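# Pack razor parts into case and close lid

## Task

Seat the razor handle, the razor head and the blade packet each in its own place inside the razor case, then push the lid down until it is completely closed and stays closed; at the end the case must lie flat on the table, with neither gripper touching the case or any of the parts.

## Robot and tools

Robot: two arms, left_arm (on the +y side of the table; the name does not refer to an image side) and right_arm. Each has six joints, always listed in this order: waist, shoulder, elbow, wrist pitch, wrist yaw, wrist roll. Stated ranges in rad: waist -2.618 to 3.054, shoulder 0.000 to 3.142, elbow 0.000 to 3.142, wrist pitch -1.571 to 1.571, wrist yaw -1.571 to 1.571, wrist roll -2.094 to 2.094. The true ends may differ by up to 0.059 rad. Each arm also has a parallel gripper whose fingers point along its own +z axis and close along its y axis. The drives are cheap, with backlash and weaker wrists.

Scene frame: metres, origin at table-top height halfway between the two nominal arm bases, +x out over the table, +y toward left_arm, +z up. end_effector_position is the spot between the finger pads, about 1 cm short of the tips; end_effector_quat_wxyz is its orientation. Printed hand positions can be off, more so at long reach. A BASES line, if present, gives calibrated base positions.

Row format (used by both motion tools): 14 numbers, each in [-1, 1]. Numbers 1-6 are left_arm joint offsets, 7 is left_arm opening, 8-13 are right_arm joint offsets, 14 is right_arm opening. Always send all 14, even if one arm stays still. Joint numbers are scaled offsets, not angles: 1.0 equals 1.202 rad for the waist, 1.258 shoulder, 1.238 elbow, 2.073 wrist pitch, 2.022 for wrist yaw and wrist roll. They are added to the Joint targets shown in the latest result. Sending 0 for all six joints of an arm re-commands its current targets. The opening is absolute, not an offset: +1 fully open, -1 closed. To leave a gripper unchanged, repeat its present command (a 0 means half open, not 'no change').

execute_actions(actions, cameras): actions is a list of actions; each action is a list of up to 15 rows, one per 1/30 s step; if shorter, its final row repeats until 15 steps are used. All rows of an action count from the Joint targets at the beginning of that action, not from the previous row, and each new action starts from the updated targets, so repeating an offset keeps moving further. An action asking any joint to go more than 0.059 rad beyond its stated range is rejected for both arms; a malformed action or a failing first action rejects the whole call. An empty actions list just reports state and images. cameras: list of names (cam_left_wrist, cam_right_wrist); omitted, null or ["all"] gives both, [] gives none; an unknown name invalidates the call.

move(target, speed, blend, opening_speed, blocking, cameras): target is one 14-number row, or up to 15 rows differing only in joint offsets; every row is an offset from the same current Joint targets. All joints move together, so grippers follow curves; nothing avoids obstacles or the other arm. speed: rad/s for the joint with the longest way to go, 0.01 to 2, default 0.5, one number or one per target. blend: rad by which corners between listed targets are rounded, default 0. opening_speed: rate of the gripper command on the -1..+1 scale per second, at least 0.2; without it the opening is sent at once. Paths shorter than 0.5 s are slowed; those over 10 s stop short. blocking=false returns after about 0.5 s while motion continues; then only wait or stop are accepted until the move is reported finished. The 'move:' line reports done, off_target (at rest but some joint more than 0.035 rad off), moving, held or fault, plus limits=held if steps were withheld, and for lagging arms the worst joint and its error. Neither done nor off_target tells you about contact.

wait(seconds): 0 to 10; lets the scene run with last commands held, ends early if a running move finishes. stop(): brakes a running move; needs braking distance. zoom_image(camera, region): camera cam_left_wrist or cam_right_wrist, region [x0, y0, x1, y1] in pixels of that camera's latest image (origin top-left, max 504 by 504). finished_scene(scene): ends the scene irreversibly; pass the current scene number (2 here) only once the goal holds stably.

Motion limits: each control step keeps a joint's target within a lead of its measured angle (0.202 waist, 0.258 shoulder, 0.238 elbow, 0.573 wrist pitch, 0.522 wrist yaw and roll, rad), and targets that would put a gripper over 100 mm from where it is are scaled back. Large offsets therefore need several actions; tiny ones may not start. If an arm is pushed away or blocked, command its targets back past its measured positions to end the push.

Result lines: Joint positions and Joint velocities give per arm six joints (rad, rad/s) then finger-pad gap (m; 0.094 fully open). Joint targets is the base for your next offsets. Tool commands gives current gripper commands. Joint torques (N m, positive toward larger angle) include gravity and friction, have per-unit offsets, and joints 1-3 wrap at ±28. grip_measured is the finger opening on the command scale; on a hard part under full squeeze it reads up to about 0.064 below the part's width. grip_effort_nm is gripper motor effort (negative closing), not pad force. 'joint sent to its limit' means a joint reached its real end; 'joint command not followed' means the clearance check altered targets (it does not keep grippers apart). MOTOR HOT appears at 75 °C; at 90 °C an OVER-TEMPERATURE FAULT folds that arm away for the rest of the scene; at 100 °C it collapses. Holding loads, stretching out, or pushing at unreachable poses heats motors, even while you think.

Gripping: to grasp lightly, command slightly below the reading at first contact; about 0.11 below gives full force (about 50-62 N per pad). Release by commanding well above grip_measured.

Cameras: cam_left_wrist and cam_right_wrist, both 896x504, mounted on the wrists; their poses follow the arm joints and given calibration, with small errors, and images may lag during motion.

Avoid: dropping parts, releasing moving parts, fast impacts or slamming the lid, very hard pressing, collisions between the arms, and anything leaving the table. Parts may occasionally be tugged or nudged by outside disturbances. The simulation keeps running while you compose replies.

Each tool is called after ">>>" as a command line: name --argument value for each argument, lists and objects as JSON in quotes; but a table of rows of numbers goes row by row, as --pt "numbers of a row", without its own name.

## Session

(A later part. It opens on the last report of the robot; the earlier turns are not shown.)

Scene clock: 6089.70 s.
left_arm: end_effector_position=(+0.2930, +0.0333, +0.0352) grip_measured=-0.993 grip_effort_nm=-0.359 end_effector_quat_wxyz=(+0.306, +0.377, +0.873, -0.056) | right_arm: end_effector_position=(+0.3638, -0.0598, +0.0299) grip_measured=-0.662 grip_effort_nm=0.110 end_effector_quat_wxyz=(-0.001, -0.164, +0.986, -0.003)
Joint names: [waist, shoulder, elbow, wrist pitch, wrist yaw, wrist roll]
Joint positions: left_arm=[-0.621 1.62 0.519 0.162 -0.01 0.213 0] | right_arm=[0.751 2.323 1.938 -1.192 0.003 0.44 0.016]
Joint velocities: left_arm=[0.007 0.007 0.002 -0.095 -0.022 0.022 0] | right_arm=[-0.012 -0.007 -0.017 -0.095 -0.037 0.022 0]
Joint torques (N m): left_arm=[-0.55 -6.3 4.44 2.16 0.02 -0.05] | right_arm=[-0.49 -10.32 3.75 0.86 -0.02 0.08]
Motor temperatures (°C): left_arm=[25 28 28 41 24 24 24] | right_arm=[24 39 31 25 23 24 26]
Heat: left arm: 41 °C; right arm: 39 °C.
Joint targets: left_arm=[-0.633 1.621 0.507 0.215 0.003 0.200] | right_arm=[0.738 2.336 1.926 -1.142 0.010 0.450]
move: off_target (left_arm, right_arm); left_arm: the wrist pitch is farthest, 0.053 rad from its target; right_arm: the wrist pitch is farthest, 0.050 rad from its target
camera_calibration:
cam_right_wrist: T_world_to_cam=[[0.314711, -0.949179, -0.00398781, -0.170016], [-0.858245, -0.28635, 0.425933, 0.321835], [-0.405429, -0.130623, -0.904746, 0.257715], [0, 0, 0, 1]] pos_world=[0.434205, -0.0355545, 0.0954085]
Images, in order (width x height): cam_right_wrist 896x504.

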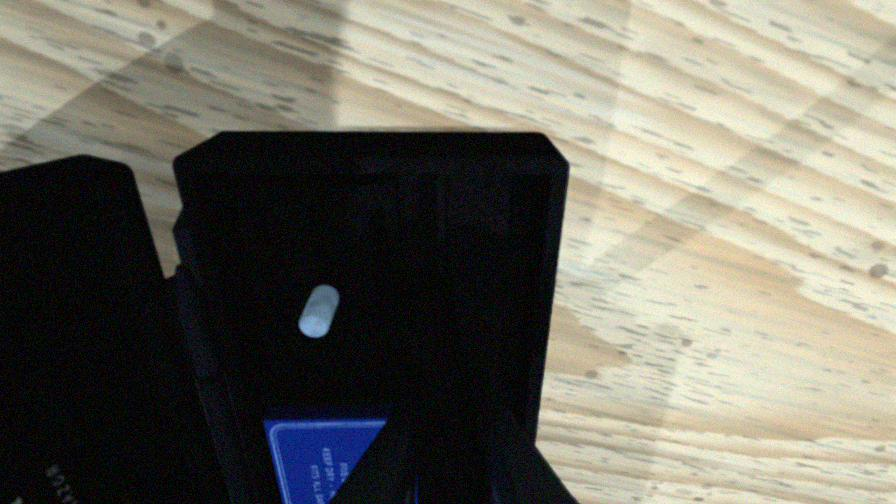

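>>> move --target '[0,0,0,0,0,0,-1,0,0,0,0,0,0,-0.98]' --opening_speed 0.25 --cameras '["cam_right_wrist"]'

>>> zoom_image --camera "cam_right_wrist" --region '[360, 160, 580, 380]'

Scene clock: 6095.37 s.
left_arm: end_effector_position=(+0.2930, +0.0333, +0.0352) grip_measured=-0.993 grip_effort_nm=-0.359 end_effector_quat_wxyz=(+0.306, +0.377, +0.873, -0.056) | right_arm: end_effector_position=(+0.3641, -0.0596, +0.0299) grip_measured=-0.830 grip_effort_nm=-1.028 end_effector_quat_wxyz=(-0.001, -0.167, +0.986, -0.002)
Joint names: [waist, shoulder, elbow, wrist pitch, wrist yaw, wrist roll]
Joint positions: left_arm=[-0.621 1.62 0.519 0.162 -0.01 0.213 0] | right_arm=[0.751 2.323 1.938 -1.19 0.003 0.434 0.008]
Joint velocities: left_arm=[-0.002 -0.012 -0.002 0.007 -0.007 -0.022 -0.001] | right_arm=[0.007 -0.007 -0.007 -0.081 -0.037 0.007 0.001]
Joint torques (N m): left_arm=[-0.65 -6.23 4.44 2.16 0.03 -0.04] | right_arm=[-0.44 -10.51 3.66 0.88 0.01 0.07]
Motor temperatures (°C): left_arm=[25 27 28 41 24 24 24] | right_arm=[24 38 31 25 23 24 26]
Heat: left arm: 41 °C; right arm: 38 °C.
Joint targets: left_arm=[-0.633 1.621 0.507 0.215 0.003 0.200] | right_arm=[0.738 2.336 1.926 -1.142 0.010 0.450]
move: off_target (left_arm, right_arm); left_arm: the wrist pitch is farthest, 0.053 rad from its target; right_arm: the wrist pitch is farthest, 0.048 rad from its target
camera_calibration:
cam_right_wrist: T_world_to_cam=[[0.320534, -0.947226, -0.0046658, -0.171834], [-0.856925, -0.292069, 0.424707, 0.321362], [-0.403656, -0.132135, -0.905319, 0.257141], [0, 0, 0, 1]] pos_world=[0.434258, -0.0349281, 0.0955079]
Images, in order (width x height): cam_right_wrist 896x504.

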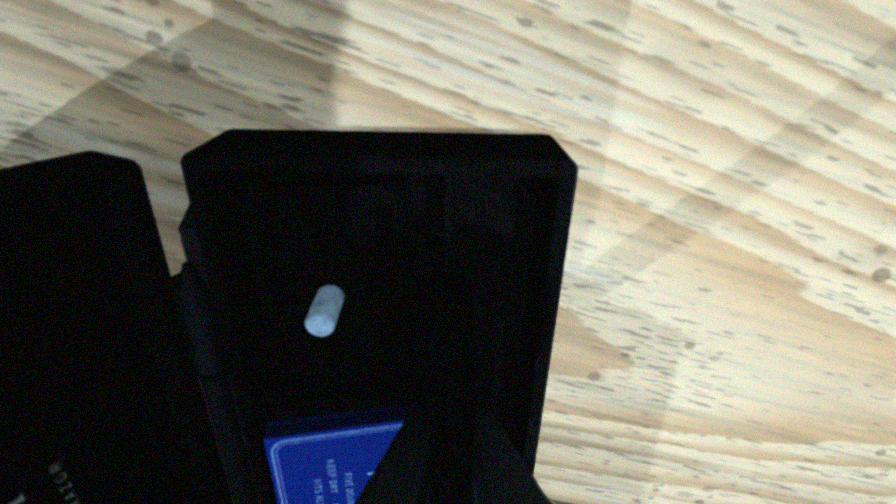

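Scaled by 2.291 from the camera's 896x504 image, which has a finer 1280x720 frame.

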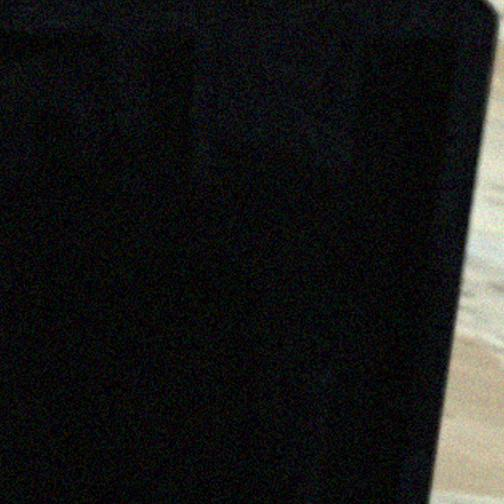

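>>> move --target '[0,0,0,0,0,0,-1,0,-0.07,0,0,0,0,-0.98]' --speed 0.2 --cameras '["cam_right_wrist"]'

>>> zoom_image --camera "cam_right_wrist" --region '[340, 100, 600, 360]'

Scene clock: 6102.63 s.
left_arm: end_effector_position=(+0.2930, +0.0333, +0.0352) grip_measured=-0.993 grip_effort_nm=-0.354 end_effector_quat_wxyz=(+0.306, +0.377, +0.873, -0.056) | right_arm: end_effector_position=(+0.3652, -0.0585, +0.0338) grip_measured=-0.831 grip_effort_nm=-1.023 end_effector_quat_wxyz=(+0.005, -0.167, +0.986, +0.002)
Joint names: [waist, shoulder, elbow, wrist pitch, wrist yaw, wrist roll]
Joint positions: left_arm=[-0.621 1.62 0.519 0.162 -0.01 0.213 0] | right_arm=[0.751 2.312 1.935 -1.184 0.003 0.434 0.008]
Joint velocities: left_arm=[-0.012 0.002 -0.007 -0.022 -0.051 -0.037 0] | right_arm=[-0.007 -0.007 -0.002 -0.007 0.007 0.022 0.001]
Joint torques (N m): left_arm=[-0.54 -6.23 4.44 2.2 0.01 -0.05] | right_arm=[-0.46 -16.57 3.92 0.83 0.01 0.07]
Motor temperatures (°C): left_arm=[25 27 28 41 24 24 24] | right_arm=[24 38 31 25 23 24 27]
Heat: left arm: 41 °C; right arm: 38 °C.
Joint targets: left_arm=[-0.633 1.621 0.507 0.215 0.003 0.200] | right_arm=[0.738 2.248 1.926 -1.142 0.010 0.450]
move: off_target (left_arm, right_arm); left_arm: the wrist pitch is farthest, 0.053 rad from its target; right_arm: the shoulder is farthest, 0.064 rad from its target
camera_calibration:
cam_right_wrist: T_world_to_cam=[[0.320609, -0.947152, -0.0105845, -0.170944], [-0.86108, -0.296094, 0.413363, 0.322722], [-0.394652, -0.123414, -0.910505, 0.258641], [0, 0, 0, 1]] pos_world=[0.434769, -0.0344338, 0.100283]
Images, in order (width x height): cam_right_wrist 896x504.

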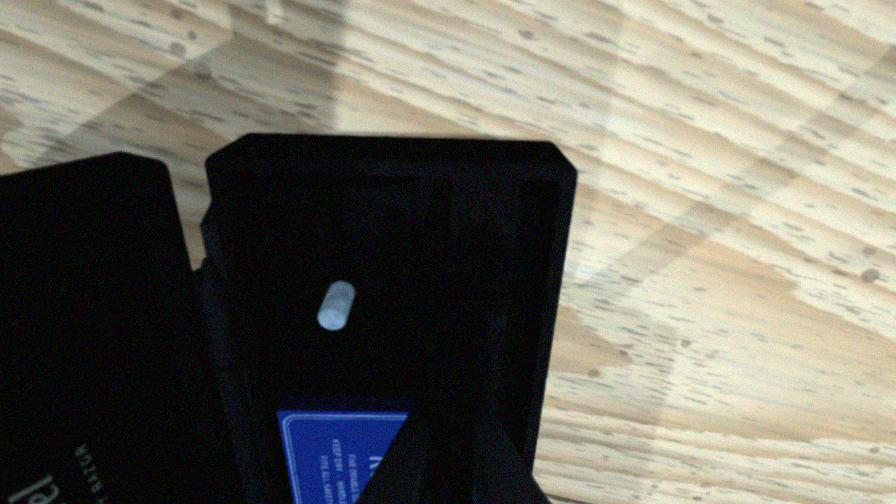

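Scaled by 1.938 from the camera's 896x504 image, which has a finer 1280x720 frame.

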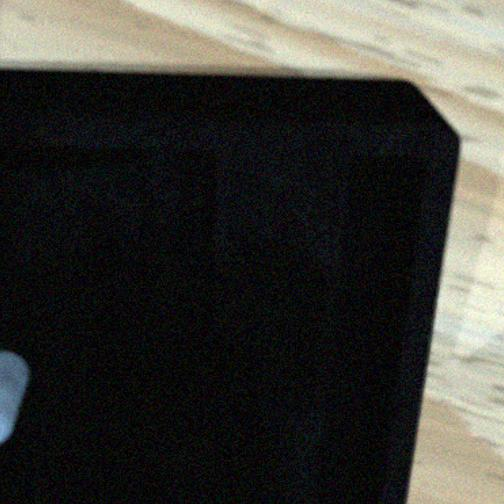

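>>> move --target '[0,0,0,0,0,0,-1,0,-0.02,0,0,0,0,-0.98]' --speed 0.2 --cameras '["cam_right_wrist","cam_left_wrist"]'

>>> zoom_image --camera "cam_right_wrist" --region '[340, 200, 600, 460]'

Scene clock: 6109.17 s.
left_arm: end_effector_position=(+0.2930, +0.0333, +0.0352) grip_measured=-0.993 grip_effort_nm=-0.364 end_effector_quat_wxyz=(+0.306, +0.377, +0.873, -0.056) | right_arm: end_effector_position=(+0.3672, -0.0565, +0.0464) grip_measured=-0.831 grip_effort_nm=-1.028 end_effector_quat_wxyz=(+0.018, -0.167, +0.986, +0.010)
Joint names: [waist, shoulder, elbow, wrist pitch, wrist yaw, wrist roll]
Joint positions: left_arm=[-0.621 1.62 0.519 0.162 -0.01 0.213 0] | right_arm=[0.751 2.283 1.935 -1.182 0.003 0.434 0.008]
Joint velocities: left_arm=[-0.012 -0.007 0.012 -0.007 -0.051 -0.066 0] | right_arm=[0.007 -0.012 -0.022 0.007 -0.022 0.022 0]
Joint torques (N m): left_arm=[-0.49 -6.24 4.46 2.17 0.02 -0.07] | right_arm=[-0.49 -16.36 3.99 0.89 0 0.07]
Motor temperatures (°C): left_arm=[25 27 28 41 24 24 24] | right_arm=[24 42 30 25 23 24 27]
Heat: left arm: 41 °C; right arm: 42 °C.
Joint targets: left_arm=[-0.633 1.621 0.507 0.215 0.003 0.200] | right_arm=[0.738 2.222 1.926 -1.142 0.010 0.450]
move: off_target (left_arm, right_arm); left_arm: the wrist pitch is farthest, 0.053 rad from its target; right_arm: the shoulder is farthest, 0.060 rad from its target
camera_calibration:
cam_left_wrist: T_world_to_cam=[[-0.71944, -0.681337, -0.134858, 0.239296], [-0.664722, 0.731729, -0.150726, 0.210466], [0.201374, -0.018795, -0.979334, 0.0676107], [0, 0, 0, 1]] pos_world=[0.298445, 0.0103077, 0.130207]
cam_right_wrist: T_world_to_cam=[[0.320988, -0.946786, -0.0237284, -0.169132], [-0.86991, -0.304645, 0.387876, 0.323739], [-0.374465, -0.103862, -0.921406, 0.26533], [0, 0, 0, 1]] pos_world=[0.43527, -0.0339485, 0.114892]

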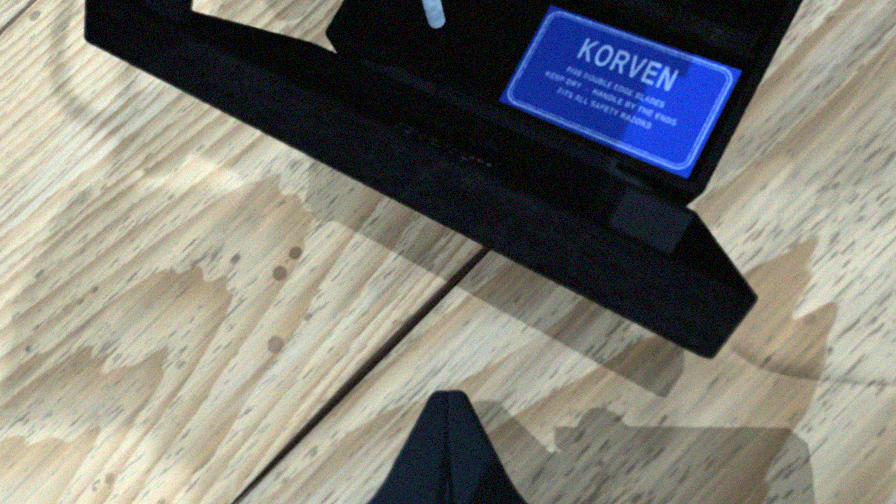

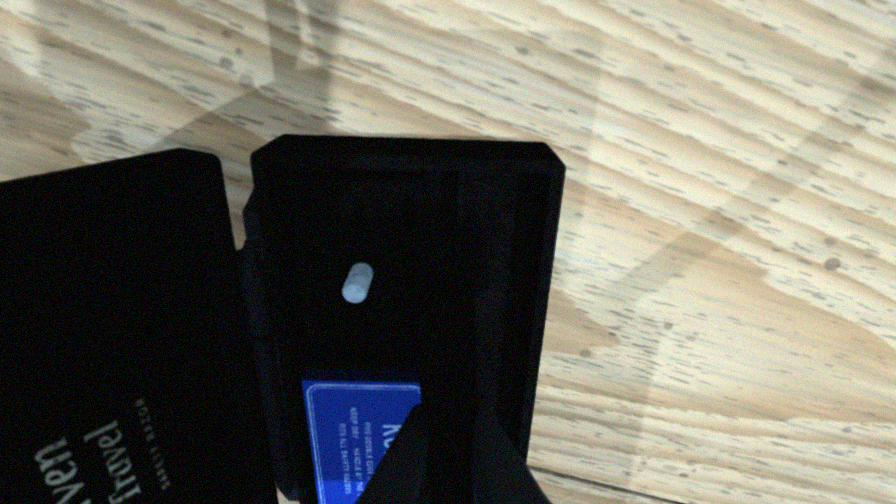

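Scaled by 1.938 from the camera's 896x504 image, which has a finer 1280x720 frame.

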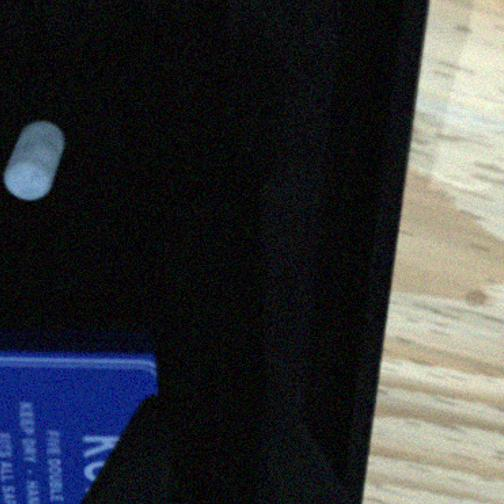

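>>> move --target '[0,0,0,0,0,0,-1,-0.0105,0,0,0,0,0,-0.98]' --speed 0.2 --cameras '["cam_right_wrist"]'

>>> zoom_image --camera "cam_right_wrist" --region '[380, 140, 580, 340]'

Scene clock: 6142.10 s.
left_arm: end_effector_position=(+0.2930, +0.0333, +0.0352) grip_measured=-0.993 grip_effort_nm=-0.359 end_effector_quat_wxyz=(+0.306, +0.377, +0.873, -0.056) | right_arm: end_effector_position=(+0.3720, -0.0616, +0.0464) grip_measured=-0.831 grip_effort_nm=-1.023 end_effector_quat_wxyz=(+0.018, -0.159, +0.987, +0.010)
Joint names: [waist, shoulder, elbow, wrist pitch, wrist yaw, wrist roll]
Joint positions: left_arm=[-0.621 1.62 0.519 0.162 -0.01 0.213 0] | right_arm=[0.735 2.283 1.935 -1.182 0.003 0.434 0.008]
Joint velocities: left_arm=[-0.002 0.012 0.002 -0.081 -0.022 0.007 -0.001] | right_arm=[0.002 -0.002 -0.002 -0.037 -0.066 -0.007 0.001]
Joint torques (N m): left_arm=[-0.5 -6.24 4.52 2.18 0.05 -0.06] | right_arm=[-0.72 -16.27 4 0.89 0 0.08]
Motor temperatures (°C): left_arm=[25 27 28 41 24 24 24] | right_arm=[24 45 30 25 23 24 28]
Heat: left arm: 41 °C; right arm: 45 °C.
Joint targets: left_arm=[-0.633 1.621 0.507 0.215 0.003 0.200] | right_arm=[0.726 2.222 1.926 -1.142 0.010 0.450]
move: off_target (left_arm, right_arm); left_arm: the wrist pitch is farthest, 0.053 rad from its target; right_arm: the shoulder is farthest, 0.061 rad from its target
camera_calibration:
cam_right_wrist: T_world_to_cam=[[0.306427, -0.951598, -0.0237284, -0.170311], [-0.874481, -0.291266, 0.387876, 0.32891], [-0.376014, -0.0981057, -0.921406, 0.267537], [0, 0, 0, 1]] pos_world=[0.440411, -0.0400211, 0.114892]
Images, in order (width x height): cam_right_wrist 896x504.

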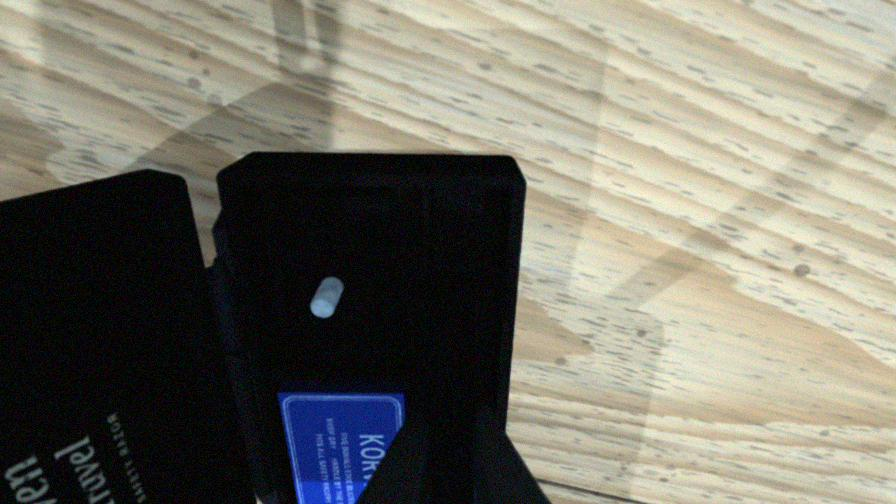

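Scaled by 2.520 from the camera's 896x504 image, which has a finer 1280x720 frame.

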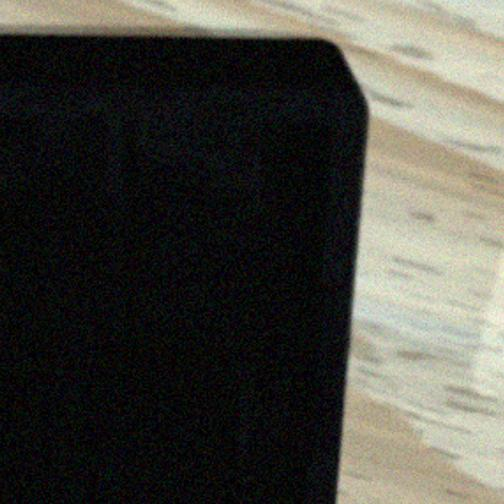

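>>> move --target '[0,0,0,0,0,0,-1,0,0.076,0,0,0,0,-0.98]' --speed 0.1 --cameras '["cam_right_wrist"]'

>>> zoom_image --camera "cam_right_wrist" --region '[380, 140, 580, 340]'

Scene clock: 6151.10 s.
left_arm: end_effector_position=(+0.2930, +0.0333, +0.0352) grip_measured=-0.993 grip_effort_nm=-0.354 end_effector_quat_wxyz=(+0.306, +0.377, +0.873, -0.056) | right_arm: end_effector_position=(+0.3704, -0.0631, +0.0345) grip_measured=-0.831 grip_effort_nm=-1.028 end_effector_quat_wxyz=(+0.006, -0.159, +0.987, +0.002)
Joint names: [waist, shoulder, elbow, wrist pitch, wrist yaw, wrist roll]
Joint positions: left_arm=[-0.621 1.62 0.519 0.162 -0.01 0.213 0] | right_arm=[0.735 2.31 1.935 -1.182 0.003 0.434 0.008]
Joint velocities: left_arm=[0.002 0.012 0.002 0.066 0.022 0.051 0.001] | right_arm=[0.007 -0.007 0.007 -0.037 -0.037 0.007 0]
Joint torques (N m): left_arm=[-0.53 -6.3 4.46 2.17 0.04 -0.06] | right_arm=[-0.44 -10.74 3.93 0.79 0 0.07]
Motor temperatures (°C): left_arm=[25 27 28 41 24 24 24] | right_arm=[24 45 30 25 23 24 28]
Heat: left arm: 41 °C; right arm: 45 °C.
Joint targets: left_arm=[-0.633 1.621 0.507 0.215 0.003 0.200] | right_arm=[0.726 2.318 1.926 -1.142 0.010 0.450]
move: off_target (left_arm, right_arm); left_arm: the wrist pitch is farthest, 0.053 rad from its target; right_arm: the wrist pitch is farthest, 0.040 rad from its target
camera_calibration:
cam_right_wrist: T_world_to_cam=[[0.306068, -0.951935, -0.0118996, -0.171855], [-0.866443, -0.283716, 0.410832, 0.328361], [-0.394461, -0.115432, -0.911634, 0.261178], [0, 0, 0, 1]] pos_world=[0.44013, -0.0402851, 0.101152]
Images, in order (width x height): cam_right_wrist 896x504.

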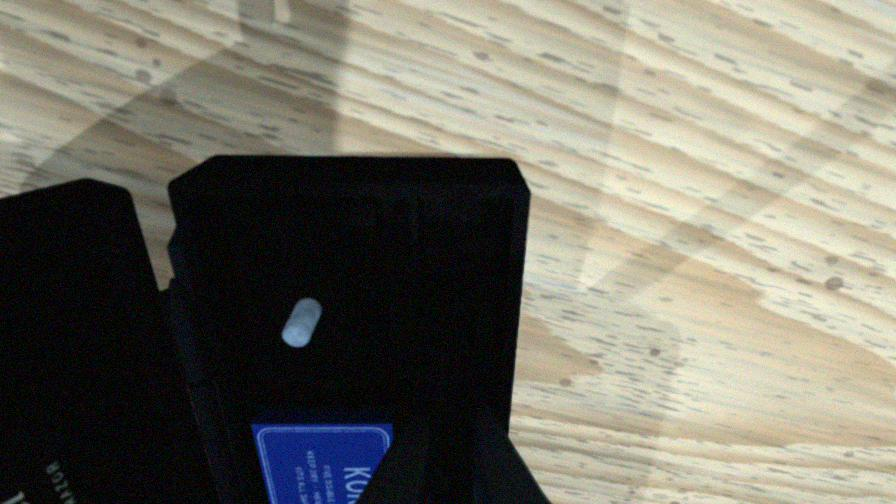

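Scaled by 2.520 from the camera's 896x504 image, which has a finer 1280x720 frame.

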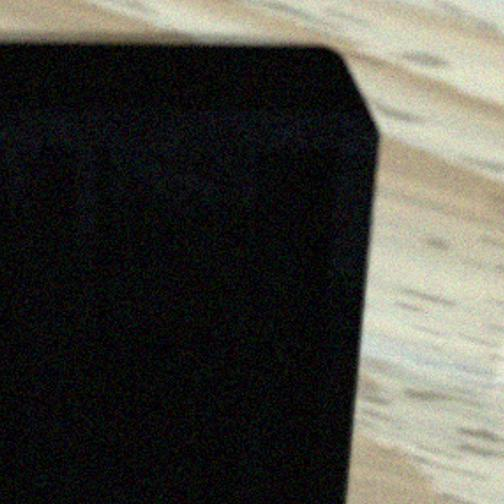

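>>> move --target '[0,0,0,0,0,0,-1,0,0.015,0,0,0,0,-0.98]' --speed 0.1 --cameras '[]'

>>> move --target '[0,0,0,0,0,0,-1,0,0.015,0,0,0,0,-0.98]' --speed 0.1 --cameras '["cam_right_wrist"]'

Scene clock: 6157.50 s.
left_arm: end_effector_position=(+0.2930, +0.0333, +0.0352) grip_measured=-0.993 grip_effort_nm=-0.359 end_effector_quat_wxyz=(+0.306, +0.377, +0.873, -0.056) | right_arm: end_effector_position=(+0.3696, -0.0639, +0.0292) grip_measured=-0.831 grip_effort_nm=-1.028 end_effector_quat_wxyz=(+0.001, -0.159, +0.987, -0.001)
Joint names: [waist, shoulder, elbow, wrist pitch, wrist yaw, wrist roll]
Joint positions: left_arm=[-0.621 1.62 0.519 0.162 -0.01 0.213 0] | right_arm=[0.735 2.323 1.935 -1.182 0.003 0.434 0.008]
Joint velocities: left_arm=[-0.002 -0.017 0.017 -0.037 -0.022 0.007 -0.001] | right_arm=[0.007 -0.022 -0.007 -0.007 -0.081 -0.007 -0.001]
Joint torques (N m): left_arm=[-0.53 -6.16 4.46 2.16 0.03 -0.05] | right_arm=[-0.47 -10.35 3.89 0.82 0.04 0.07]
Motor temperatures (°C): left_arm=[25 27 28 41 24 24 24] | right_arm=[24 44 30 25 23 24 28]
Heat: left arm: 41 °C; right arm: 44 °C.
Joint targets: left_arm=[-0.633 1.621 0.507 0.215 0.003 0.200] | right_arm=[0.726 2.337 1.926 -1.142 0.010 0.450]
move: off_target (left_arm, right_arm); left_arm: the wrist pitch is farthest, 0.053 rad from its target; right_arm: the wrist pitch is farthest, 0.040 rad from its target
No camera images: "cameras" was empty.

Scene clock: 6158.20 s.
left_arm: end_effector_position=(+0.2930, +0.0333, +0.0352) grip_measured=-0.993 grip_effort_nm=-0.349 end_effector_quat_wxyz=(+0.306, +0.377, +0.873, -0.056) | right_arm: end_effector_position=(+0.3696, -0.0639, +0.0292) grip_measured=-0.831 grip_effort_nm=-1.023 end_effector_quat_wxyz=(+0.001, -0.159, +0.987, -0.001)
Joint names: [waist, shoulder, elbow, wrist pitch, wrist yaw, wrist roll]
Joint positions: left_arm=[-0.621 1.62 0.519 0.162 -0.01 0.213 0] | right_arm=[0.735 2.323 1.935 -1.182 0.003 0.434 0.008]
Joint velocities: left_arm=[0.017 -0.002 -0.017 -0.066 -0.037 -0.037 0] | right_arm=[-0.017 0.007 -0.002 -0.051 -0.081 -0.007 -0.001]
Joint torques (N m): left_arm=[-0.64 -6.2 4.46 2.17 0.01 -0.06] | right_arm=[-0.47 -9.03 3.89 0.8 -0.01 0.08]
Motor temperatures (°C): left_arm=[25 27 28 41 24 24 24] | right_arm=[24 44 30 25 23 24 28]
Heat: left arm: 41 °C; right arm: 44 °C.
Joint targets: left_arm=[-0.633 1.621 0.507 0.215 0.003 0.200] | right_arm=[0.726 2.356 1.926 -1.142 0.010 0.450]
move: off_target (left_arm, right_arm); left_arm: the wrist pitch is farthest, 0.053 rad from its target; right_arm: the wrist pitch is farthest, 0.040 rad from its target
camera_calibration:
cam_right_wrist: T_world_to_cam=[[0.305985, -0.952013, -0.00663886, -0.17252], [-0.862722, -0.280222, 0.420934, 0.328171], [-0.402595, -0.123072, -0.907067, 0.258342], [0, 0, 0, 1]] pos_world=[0.439916, -0.0404858, 0.09505]
Images, in order (width x height): cam_right_wrist 896x504.

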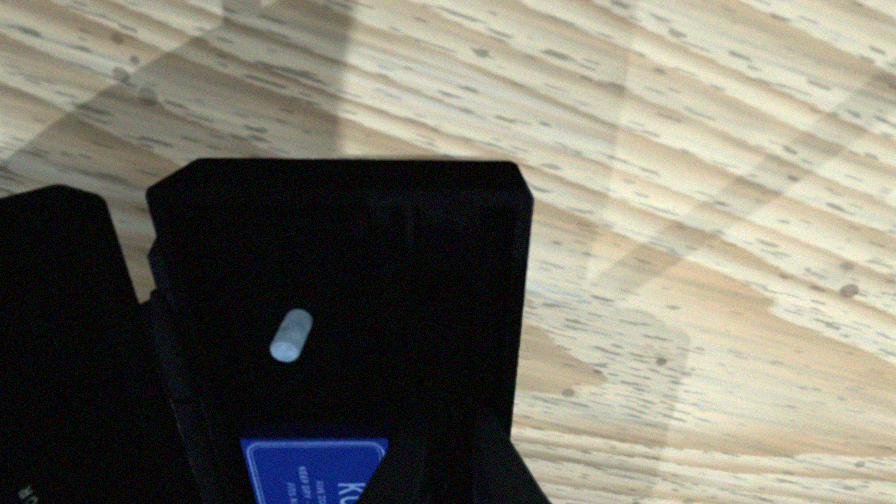

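>>> move --target '[0,0,0,0,0,0,-1,0,0.015,0,0,0,0,-0.98]' --speed 0.1 --cameras '["cam_left_wrist"]'

Scene clock: 6162.90 s.
left_arm: end_effector_position=(+0.2930, +0.0333, +0.0352) grip_measured=-0.993 grip_effort_nm=-0.364 end_effector_quat_wxyz=(+0.306, +0.377, +0.873, -0.056) | right_arm: end_effector_position=(+0.3695, -0.0640, +0.0285) grip_measured=-0.831 grip_effort_nm=-1.033 end_effector_quat_wxyz=(+0.001, -0.159, +0.987, -0.002)
Joint names: [waist, shoulder, elbow, wrist pitch, wrist yaw, wrist roll]
Joint positions: left_arm=[-0.621 1.62 0.519 0.162 -0.01 0.213 0] | right_arm=[0.735 2.324 1.935 -1.182 0.003 0.434 0.008]
Joint velocities: left_arm=[0.007 0.017 -0.007 -0.037 -0.007 -0.022 0] | right_arm=[0.007 -0.007 0.007 -0.007 0.007 -0.007 0]
Joint torques (N m): left_arm=[-0.53 -6.24 4.53 2.17 0.03 -0.07] | right_arm=[-0.46 -7.64 3.89 0.81 0 0.07]
Motor temperatures (°C): left_arm=[25 27 28 41 24 24 24] | right_arm=[24 42 30 25 23 24 28]
Heat: left arm: 41 °C; right arm: 42 °C.
Joint targets: left_arm=[-0.633 1.621 0.507 0.215 0.003 0.200] | right_arm=[0.726 2.375 1.926 -1.142 0.010 0.450]
move: off_target (left_arm, right_arm); left_arm: the wrist pitch is farthest, 0.053 rad from its target; right_arm: the shoulder is farthest, 0.051 rad from its target
camera_calibration:
cam_left_wrist: T_world_to_cam=[[-0.71944, -0.681337, -0.134858, 0.239296], [-0.664722, 0.731729, -0.150726, 0.210466], [0.201374, -0.018795, -0.979334, 0.0676107], [0, 0, 0, 1]] pos_world=[0.298445, 0.0103077, 0.130207]
Images, in order (width x height): cam_left_wrist 896x504.

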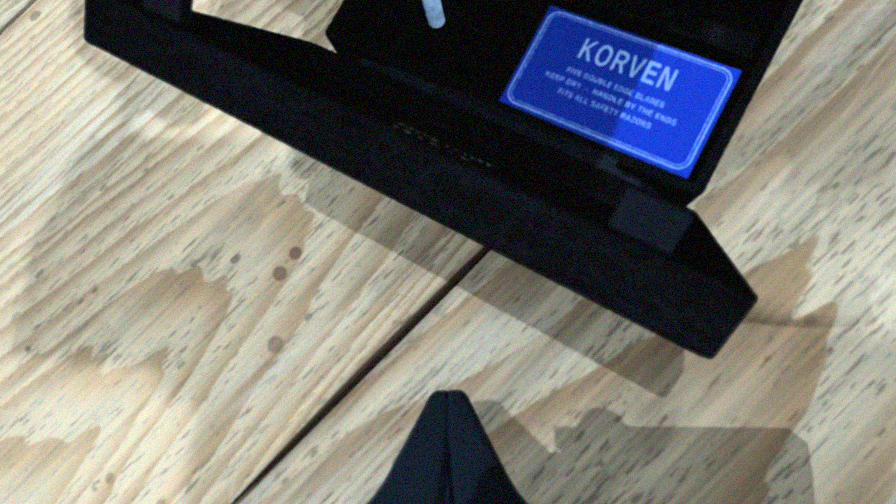

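>>> move --target '[0,0,0,0,0,0,-1,0,0,0,-0.042,0,0,-0.98]' --speed 0.1 --cameras '["cam_right_wrist"]'

Scene clock: 6173.13 s.
left_arm: end_effector_position=(+0.2930, +0.0333, +0.0352) grip_measured=-0.993 grip_effort_nm=-0.354 end_effector_quat_wxyz=(+0.306, +0.377, +0.873, -0.056) | right_arm: end_effector_position=(+0.3691, -0.0649, +0.0279) grip_measured=-0.832 grip_effort_nm=-1.028 end_effector_quat_wxyz=(-0.002, -0.153, +0.988, -0.002)
Joint names: [waist, shoulder, elbow, wrist pitch, wrist yaw, wrist roll]
Joint positions: left_arm=[-0.621 1.62 0.519 0.162 -0.01 0.213 0] | right_arm=[0.734 2.326 1.935 -1.185 0.002 0.446 0.008]
Joint velocities: left_arm=[-0.012 0.007 0.007 -0.022 -0.081 -0.037 0] | right_arm=[-0.002 0.012 0.012 0.022 -0.11 -0.022 -0.001]
Joint torques (N m): left_arm=[-0.64 -6.16 4.53 2.17 0.02 -0.06] | right_arm=[-0.42 -7.8 3.9 -0.02 0.02 0.07]
Motor temperatures (°C): left_arm=[25 27 28 41 24 24 24] | right_arm=[24 40 30 25 23 24 28]
Heat: left arm: 41 °C; right arm: 40 °C.
Joint targets: left_arm=[-0.633 1.621 0.507 0.215 0.003 0.200] | right_arm=[0.726 2.375 1.926 -1.229 0.010 0.450]
move: off_target (left_arm, right_arm); left_arm: the wrist pitch is farthest, 0.053 rad from its target; right_arm: the shoulder is farthest, 0.049 rad from its target
camera_calibration:
cam_right_wrist: T_world_to_cam=[[0.292777, -0.956166, -0.00534535, -0.168784], [-0.864177, -0.266995, 0.426512, 0.329263], [-0.409243, -0.120254, -0.904466, 0.259394], [0, 0, 0, 1]] pos_world=[0.440113, -0.0422805, 0.0932761]
Images, in order (width x height): cam_right_wrist 896x504.

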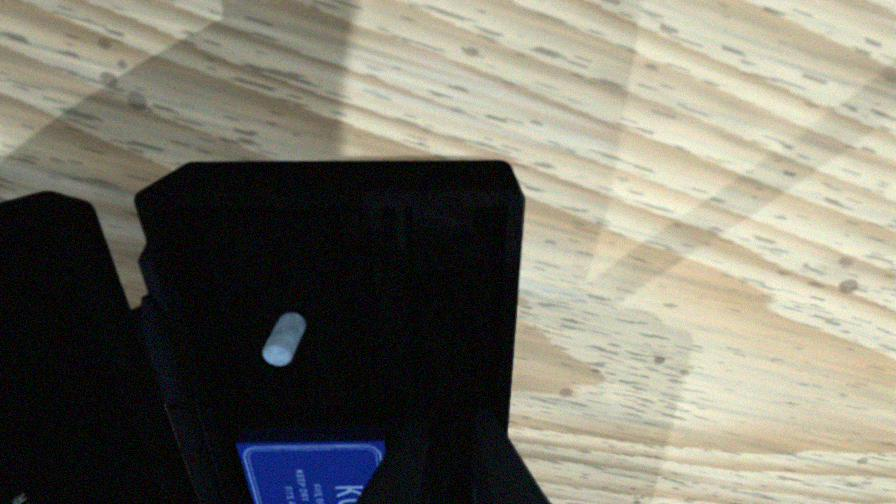

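>>> move --target '[0,0,0,0,0,0,-1,0,0,0,-0.02,0,0,-0.98]' --speed 0.1 --cameras '[]'

>>> move --target '[0,0,0,0,0,0,-1,0,0.01,0,-0.01,0,0,-0.98]' --speed 0.1 --cameras '["cam_right_wrist"]'

Scene clock: 6178.23 s.
left_arm: end_effector_position=(+0.2930, +0.0333, +0.0352) grip_measured=-0.993 grip_effort_nm=-0.364 end_effector_quat_wxyz=(+0.306, +0.377, +0.873, -0.056) | right_arm: end_effector_position=(+0.3691, -0.0649, +0.0279) grip_measured=-0.832 grip_effort_nm=-1.028 end_effector_quat_wxyz=(-0.002, -0.153, +0.988, -0.002)
Joint names: [waist, shoulder, elbow, wrist pitch, wrist yaw, wrist roll]
Joint positions: left_arm=[-0.621 1.62 0.519 0.162 -0.01 0.213 0] | right_arm=[0.734 2.326 1.935 -1.185 0.002 0.446 0.008]
Joint velocities: left_arm=[0.002 0.017 -0.002 -0.081 -0.037 0.007 0] | right_arm=[-0.022 0.017 0.007 -0.007 -0.037 0.022 -0.001]
Joint torques (N m): left_arm=[-0.53 -6.3 4.52 2.13 0.03 -0.05] | right_arm=[-0.49 -7.86 3.89 -0.3 0.01 0.07]
Motor temperatures (°C): left_arm=[25 27 28 41 24 24 24] | right_arm=[24 40 30 25 23 24 28]
Heat: left arm: 41 °C; right arm: 40 °C.
Joint targets: left_arm=[-0.633 1.621 0.507 0.215 0.003 0.200] | right_arm=[0.726 2.375 1.926 -1.270 0.010 0.450]
move: off_target (left_arm, right_arm); left_arm: the wrist pitch is farthest, 0.053 rad from its target; right_arm: the wrist pitch is farthest, 0.085 rad from its target
No camera images: "cameras" was empty.

Scene clock: 6178.93 s.
left_arm: end_effector_position=(+0.2930, +0.0333, +0.0352) grip_measured=-0.993 grip_effort_nm=-0.354 end_effector_quat_wxyz=(+0.306, +0.377, +0.873, -0.056) | right_arm: end_effector_position=(+0.3687, -0.0652, +0.0272) grip_measured=-0.832 grip_effort_nm=-1.033 end_effector_quat_wxyz=(-0.003, -0.153, +0.988, -0.003)
Joint names: [waist, shoulder, elbow, wrist pitch, wrist yaw, wrist roll]
Joint positions: left_arm=[-0.621 1.62 0.519 0.162 -0.01 0.213 0] | right_arm=[0.734 2.327 1.935 -1.187 0.002 0.446 0.008]
Joint velocities: left_arm=[-0.007 -0.007 -0.002 -0.037 -0.051 0.037 0] | right_arm=[0.002 0.012 -0.002 -0.051 -0.007 -0.007 0.001]
Joint torques (N m): left_arm=[-0.66 -6.24 4.53 2.16 0.03 -0.05] | right_arm=[-0.46 -6.93 3.92 -0.5 0.01 0.07]
Motor temperatures (°C): left_arm=[25 27 28 41 24 24 24] | right_arm=[24 40 30 25 23 24 28]
Heat: left arm: 41 °C; right arm: 40 °C.
Joint targets: left_arm=[-0.633 1.621 0.507 0.215 0.003 0.200] | right_arm=[0.726 2.387 1.926 -1.291 0.010 0.450]
move: off_target (left_arm, right_arm); left_arm: the wrist pitch is farthest, 0.053 rad from its target; right_arm: the wrist pitch is farthest, 0.104 rad from its target
camera_calibration:
cam_right_wrist: T_world_to_cam=[[0.292767, -0.956176, -0.00399595, -0.169052], [-0.863219, -0.266098, 0.429005, 0.328752], [-0.411267, -0.122149, -0.903293, 0.259192], [0, 0, 0, 1]] pos_world=[0.439875, -0.0425032, 0.0924149]
Images, in order (width x height): cam_right_wrist 896x504.

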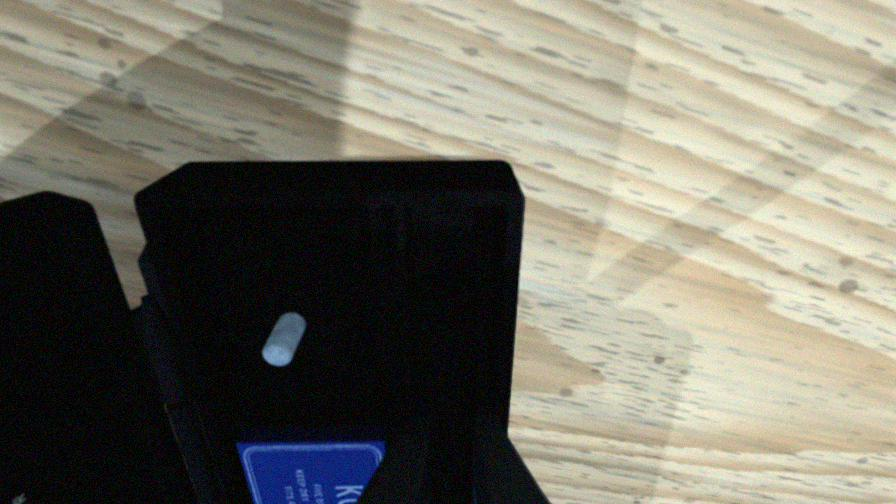

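>>> move --target '[0,0,0,0,0,0,-1,0,-0.03,0,0.045,0,0,-0.7]' --speed 0.2 --cameras '[]'

>>> move --target '[0,0,0,0,0,0,-1,0,-0.18,0,0,0,0,-0.7]' --cameras '["cam_right_wrist"]'

>>> zoom_image --camera "cam_right_wrist" --region '[360, 200, 620, 460]'

Scene clock: 6197.20 s.
left_arm: end_effector_position=(+0.2930, +0.0333, +0.0352) grip_measured=-0.993 grip_effort_nm=-0.359 end_effector_quat_wxyz=(+0.306, +0.377, +0.873, -0.056) | right_arm: end_effector_position=(+0.3678, -0.0653, +0.0276) grip_measured=-0.703 grip_effort_nm=0.159 end_effector_quat_wxyz=(-0.005, -0.152, +0.988, -0.003)
Joint names: [waist, shoulder, elbow, wrist pitch, wrist yaw, wrist roll]
Joint positions: left_arm=[-0.621 1.62 0.519 0.162 -0.01 0.213 0] | right_arm=[0.734 2.327 1.937 -1.192 -0.001 0.448 0.014]
Joint velocities: left_arm=[-0.002 -0.017 -0.002 -0.007 -0.007 -0.007 0.001] | right_arm=[-0.012 -0.007 -0.002 -0.066 0.022 0.007 0.001]
Joint torques (N m): left_arm=[-0.53 -6.23 4.57 2.18 0.04 -0.08] | right_arm=[-0.49 -9.81 3.77 0.46 0.04 0.05]
Motor temperatures (°C): left_arm=[25 27 28 41 24 24 24] | right_arm=[24 39 30 25 23 24 28]
Heat: left arm: 41 °C; right arm: 39 °C.
Joint targets: left_arm=[-0.633 1.621 0.507 0.215 0.003 0.200] | right_arm=[0.726 2.349 1.926 -1.198 0.010 0.450]
move: off_target (left_arm); left_arm: the wrist pitch is farthest, 0.053 rad from its target
No camera images: "cameras" was empty.

Scene clock: 6198.13 s.
left_arm: end_effector_position=(+0.2930, +0.0333, +0.0352) grip_measured=-0.993 grip_effort_nm=-0.359 end_effector_quat_wxyz=(+0.306, +0.377, +0.873, -0.056) | right_arm: end_effector_position=(+0.3715, -0.0619, +0.1007) grip_measured=-0.702 grip_effort_nm=0.115 end_effector_quat_wxyz=(+0.059, -0.152, +0.986, +0.041)
Joint names: [waist, shoulder, elbow, wrist pitch, wrist yaw, wrist roll]
Joint positions: left_arm=[-0.621 1.62 0.519 0.162 -0.01 0.213 0] | right_arm=[0.734 2.152 1.929 -1.204 -0.001 0.448 0.014]
Joint velocities: left_arm=[-0.007 -0.007 -0.012 -0.037 0.051 -0.007 -0.002] | right_arm=[-0.007 0.012 0.002 -0.095 0.022 0.037 -0.001]
Joint torques (N m): left_arm=[-0.61 -6.23 4.49 2.18 0.04 -0.04] | right_arm=[-0.49 -12.6 4.74 0.68 0.04 0.06]
Motor temperatures (°C): left_arm=[25 27 28 41 24 24 24] | right_arm=[24 40 30 25 23 24 28]
Heat: left arm: 41 °C; right arm: 40 °C.
Joint targets: left_arm=[-0.633 1.621 0.507 0.215 0.003 0.200] | right_arm=[0.726 2.123 1.926 -1.198 0.010 0.450]
move: off_target (left_arm); left_arm: the wrist pitch is farthest, 0.053 rad from its target
camera_calibration:
cam_right_wrist: T_world_to_cam=[[0.295715, -0.952451, -0.0734125, -0.160232], [-0.903428, -0.303812, 0.302517, 0.325859], [-0.310437, -0.0231361, -0.950312, 0.300573], [0, 0, 0, 1]] pos_world=[0.435082, -0.046659, 0.175297]
Images, in order (width x height): cam_right_wrist 896x504.

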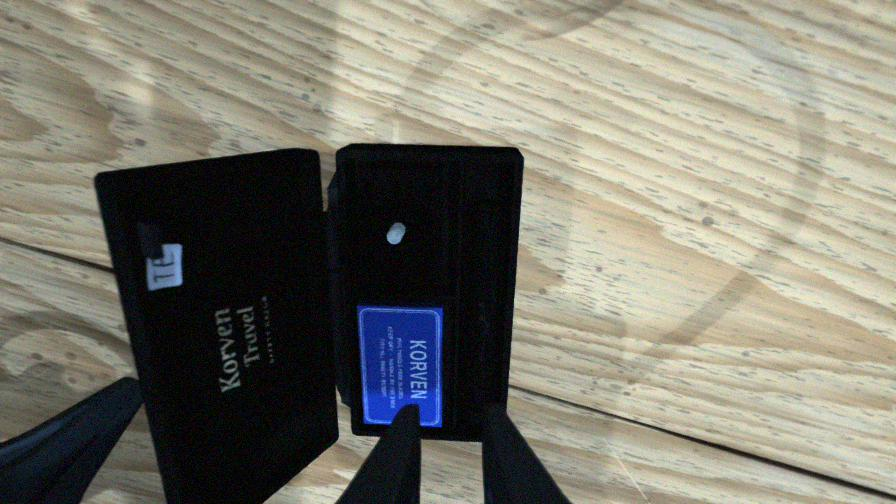

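Scaled by 1.938 from the camera's 896x504 image, which has a finer 1280x720 frame.

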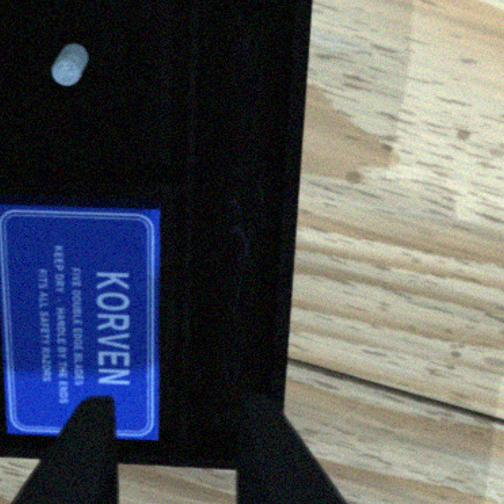

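>>> move --target '[0,0,0,0,0,0,-1,0.048,-0.334,-0.671,0.34,0,0.554,-1]' --speed 0.8 --cameras '["cam_right_wrist"]'

>>> zoom_image --camera "cam_right_wrist" --region '[260, 220, 500, 440]'

Scene clock: 6208.07 s.
left_arm: end_effector_position=(+0.2930, +0.0333, +0.0352) grip_measured=-0.993 grip_effort_nm=-0.364 end_effector_quat_wxyz=(+0.306, +0.377, +0.873, -0.056) | right_arm: end_effector_position=(+0.3160, -0.0942, +0.0511) grip_measured=-0.986 grip_effort_nm=-0.755 end_effector_quat_wxyz=(+0.071, +0.372, +0.909, +0.173)
Joint names: [waist, shoulder, elbow, wrist pitch, wrist yaw, wrist roll]
Joint positions: left_arm=[-0.621 1.62 0.519 0.162 -0.01 0.213 0] | right_arm=[0.77 1.75 1.105 -0.549 -0.001 1.566 0.001]
Joint velocities: left_arm=[-0.002 0.002 -0.007 0.022 -0.022 -0.007 0] | right_arm=[0.002 -0.007 0.012 -0.007 0.022 0.007 0.001]
Joint torques (N m): left_arm=[-0.59 -6.23 4.51 2.16 0.03 -0.05] | right_arm=[0.57 -10.92 4.12 1.65 0.05 0.09]
Motor temperatures (°C): left_arm=[25 27 28 41 24 24 24] | right_arm=[24 43 30 25 23 24 28]
Heat: left arm: 41 °C; right arm: 43 °C.
Joint targets: left_arm=[-0.633 1.621 0.507 0.215 0.003 0.200] | right_arm=[0.784 1.703 1.095 -0.493 0.010 1.570]
move: off_target (left_arm, right_arm); left_arm: the wrist pitch is farthest, 0.053 rad from its target; right_arm: the wrist pitch is farthest, 0.056 rad from its target
camera_calibration:
cam_right_wrist: T_world_to_cam=[[-0.655617, -0.654574, -0.376428, 0.165891], [-0.752725, 0.527102, 0.394422, 0.306843], [-0.0597626, 0.541937, -0.838292, 0.203698], [0, 0, 0, 1]] pos_world=[0.351903, -0.163541, 0.112178]
Images, in order (width x height): cam_right_wrist 896x504.

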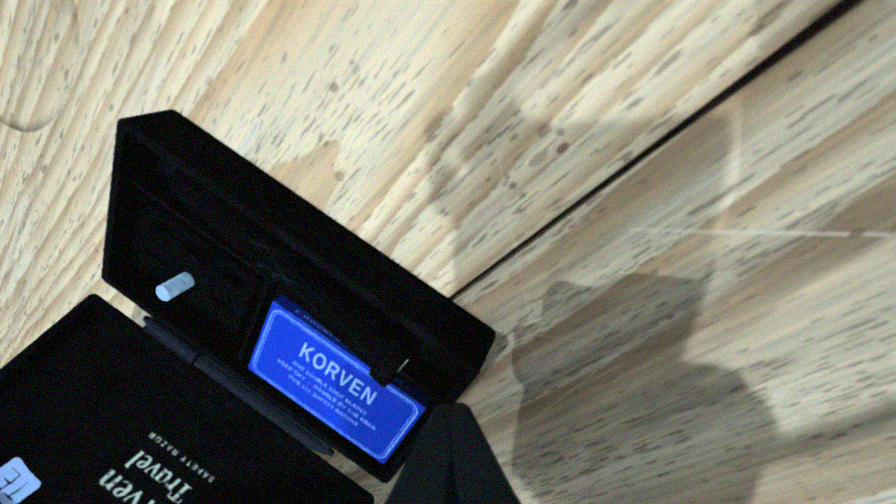

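Scaled by 2.100 from the camera's 896x504 image, which has a finer 1280x720 frame.

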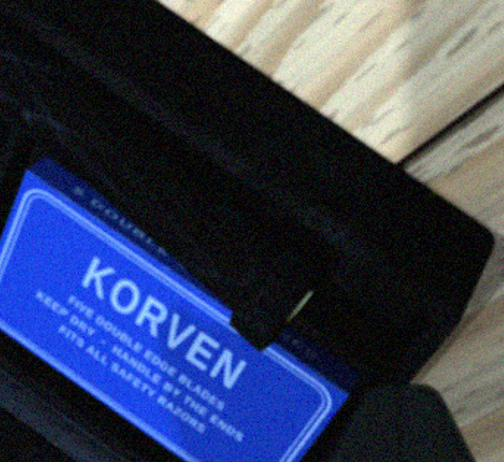

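>>> move --target '[0,0,0,0,0,0,-1,0.005,0.1,0.559,-0.312,0,-0.554,-1]' --speed 0.8 --cameras '[]'

>>> move --target '[0,0,0,0,0,0,-1,0,0.23,0,0,0,0,-1]' --cameras '["cam_right_wrist"]'

Scene clock: 6223.70 s.
left_arm: end_effector_position=(+0.2930, +0.0333, +0.0352) grip_measured=-0.993 grip_effort_nm=-0.359 end_effector_quat_wxyz=(+0.306, +0.377, +0.873, -0.056) | right_arm: end_effector_position=(+0.3423, -0.0649, +0.1879) grip_measured=-0.986 grip_effort_nm=-0.745 end_effector_quat_wxyz=(+0.157, -0.159, +0.968, +0.116)
Joint names: [waist, shoulder, elbow, wrist pitch, wrist yaw, wrist roll]
Joint positions: left_arm=[-0.621 1.62 0.519 0.162 -0.01 0.213 0] | right_arm=[0.775 1.823 1.742 -1.098 -0.001 0.469 0.001]
Joint velocities: left_arm=[-0.027 0.017 0.012 -0.022 -0.022 0.022 -0.001] | right_arm=[0.002 -0.002 0.002 -0.022 -0.066 0.037 0.001]
Joint torques (N m): left_arm=[-0.59 -6.26 4.34 2.16 0.02 -0.03] | right_arm=[0.61 -7.56 9.4 0.72 0.05 -0.07]
Motor temperatures (°C): left_arm=[25 27 28 41 24 24 24] | right_arm=[24 43 30 27 23 24 28]
Heat: left arm: 41 °C; right arm: 43 °C.
Joint targets: left_arm=[-0.633 1.621 0.507 0.215 0.003 0.200] | right_arm=[0.790 1.829 1.787 -1.140 0.010 0.450]
move: off_target (left_arm, right_arm); left_arm: the wrist pitch is farthest, 0.053 rad from its target; right_arm: the elbow is farthest, 0.045 rad from its target
No camera images: "cameras" was empty.

Scene clock: 6224.77 s.
left_arm: end_effector_position=(+0.2930, +0.0333, +0.0352) grip_measured=-0.993 grip_effort_nm=-0.359 end_effector_quat_wxyz=(+0.306, +0.377, +0.873, -0.056) | right_arm: end_effector_position=(+0.3428, -0.0643, +0.0665) grip_measured=-0.986 grip_effort_nm=-0.740 end_effector_quat_wxyz=(+0.036, -0.162, +0.986, +0.027)
Joint names: [waist, shoulder, elbow, wrist pitch, wrist yaw, wrist roll]
Joint positions: left_arm=[-0.621 1.62 0.519 0.162 -0.01 0.213 0] | right_arm=[0.775 2.122 1.751 -1.11 -0.001 0.468 0.001]
Joint velocities: left_arm=[0.007 0.002 0.007 0.007 -0.007 -0.081 -0.001] | right_arm=[0.012 0.017 0.007 0.051 -0.037 -0.037 -0.001]
Joint torques (N m): left_arm=[-0.69 -6.3 4.52 2.15 0.05 -0.07] | right_arm=[0.62 -10.65 8.17 0.34 0.04 -0.13]
Motor temperatures (°C): left_arm=[25 27 28 41 24 24 24] | right_arm=[24 42 30 27 23 24 28]
Heat: left arm: 41 °C; right arm: 42 °C.
Joint targets: left_arm=[-0.633 1.621 0.507 0.215 0.003 0.200] | right_arm=[0.790 2.118 1.787 -1.140 0.010 0.450]
move: off_target (left_arm, right_arm); left_arm: the wrist pitch is farthest, 0.053 rad from its target; right_arm: the elbow is farthest, 0.036 rad from its target
camera_calibration:
cam_right_wrist: T_world_to_cam=[[0.313742, -0.948108, -0.0515418, -0.163953], [-0.88372, -0.311428, 0.349359, 0.299194], [-0.347282, -0.0640602, -0.93557, 0.268079], [0, 0, 0, 1]] pos_world=[0.408942, -0.0450952, 0.13783]
Images, in order (width x height): cam_right_wrist 896x504.

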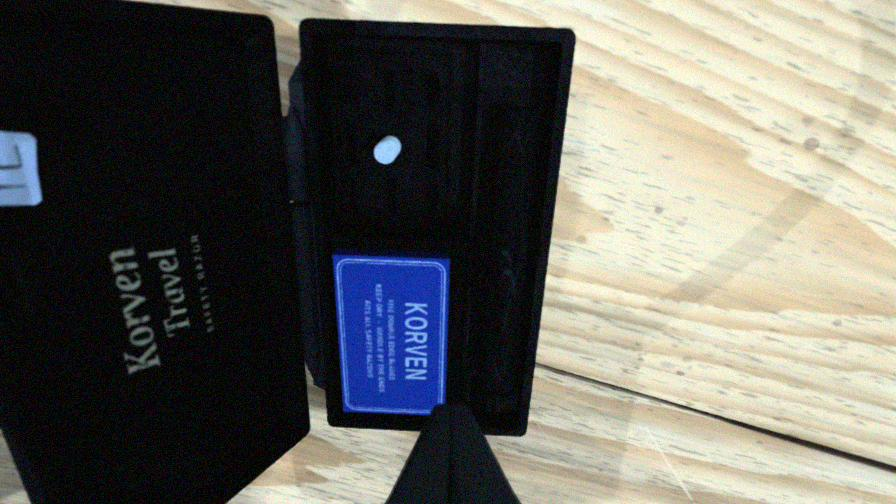

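>>> move --pt "0 0 0 0 0 0 -1 -0.008 0.041 0.035 -0.035 0 0 -1" --pt "0 0 0 0 0 0 -1 -0.008 0.05 -0.035 0.025 0 0 -1" --speed 0.2 --cameras '["cam_right_wrist"]'

Scene clock: 6243.17 s.
left_arm: end_effector_position=(+0.2930, +0.0333, +0.0352) grip_measured=-0.993 grip_effort_nm=-0.354 end_effector_quat_wxyz=(+0.306, +0.377, +0.873, -0.056) | right_arm: end_effector_position=(+0.3372, -0.0700, +0.0454) grip_measured=-0.986 grip_effort_nm=-0.745 end_effector_quat_wxyz=(+0.007, -0.162, +0.987, +0.006)
Joint names: [waist, shoulder, elbow, wrist pitch, wrist yaw, wrist roll]
Joint positions: left_arm=[-0.621 1.62 0.519 0.162 -0.01 0.213 0] | right_arm=[0.775 2.174 1.753 -1.13 -0.001 0.468 0.001]
Joint velocities: left_arm=[-0.007 -0.002 0.002 0.066 -0.007 -0.037 0.001] | right_arm=[-0.012 0.012 0.007 0.007 -0.007 0.051 0.001]
Joint torques (N m): left_arm=[-0.51 -6.17 4.55 2.17 0.05 -0.05] | right_arm=[-0.17 -9.8 3.95 0.89 0.05 -0.12]
Motor temperatures (°C): left_arm=[25 27 28 41 24 24 24] | right_arm=[24 43 30 25 23 24 28]
Heat: left arm: 41 °C; right arm: 43 °C.
Joint targets: left_arm=[-0.633 1.621 0.507 0.215 0.003 0.200] | right_arm=[0.780 2.181 1.744 -1.088 0.010 0.450]
move: off_target (left_arm, right_arm); left_arm: the wrist pitch is farthest, 0.053 rad from its target; right_arm: the wrist pitch is farthest, 0.042 rad from its target
camera_calibration:
cam_right_wrist: T_world_to_cam=[[0.311991, -0.94989, -0.01925, -0.169669], [-0.864985, -0.292368, 0.407826, 0.292218], [-0.393018, -0.110587, -0.912857, 0.257206], [0, 0, 0, 1]] pos_world=[0.406785, -0.0472885, 0.112352]
Images, in order (width x height): cam_right_wrist 896x504.

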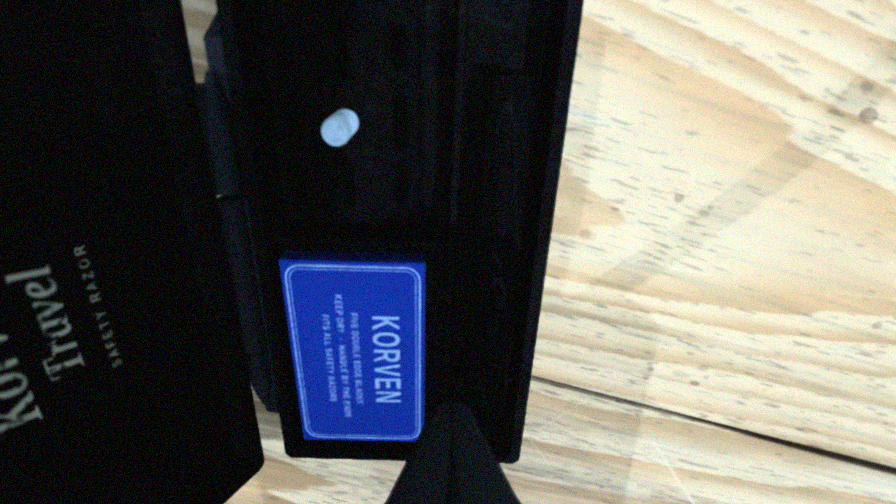

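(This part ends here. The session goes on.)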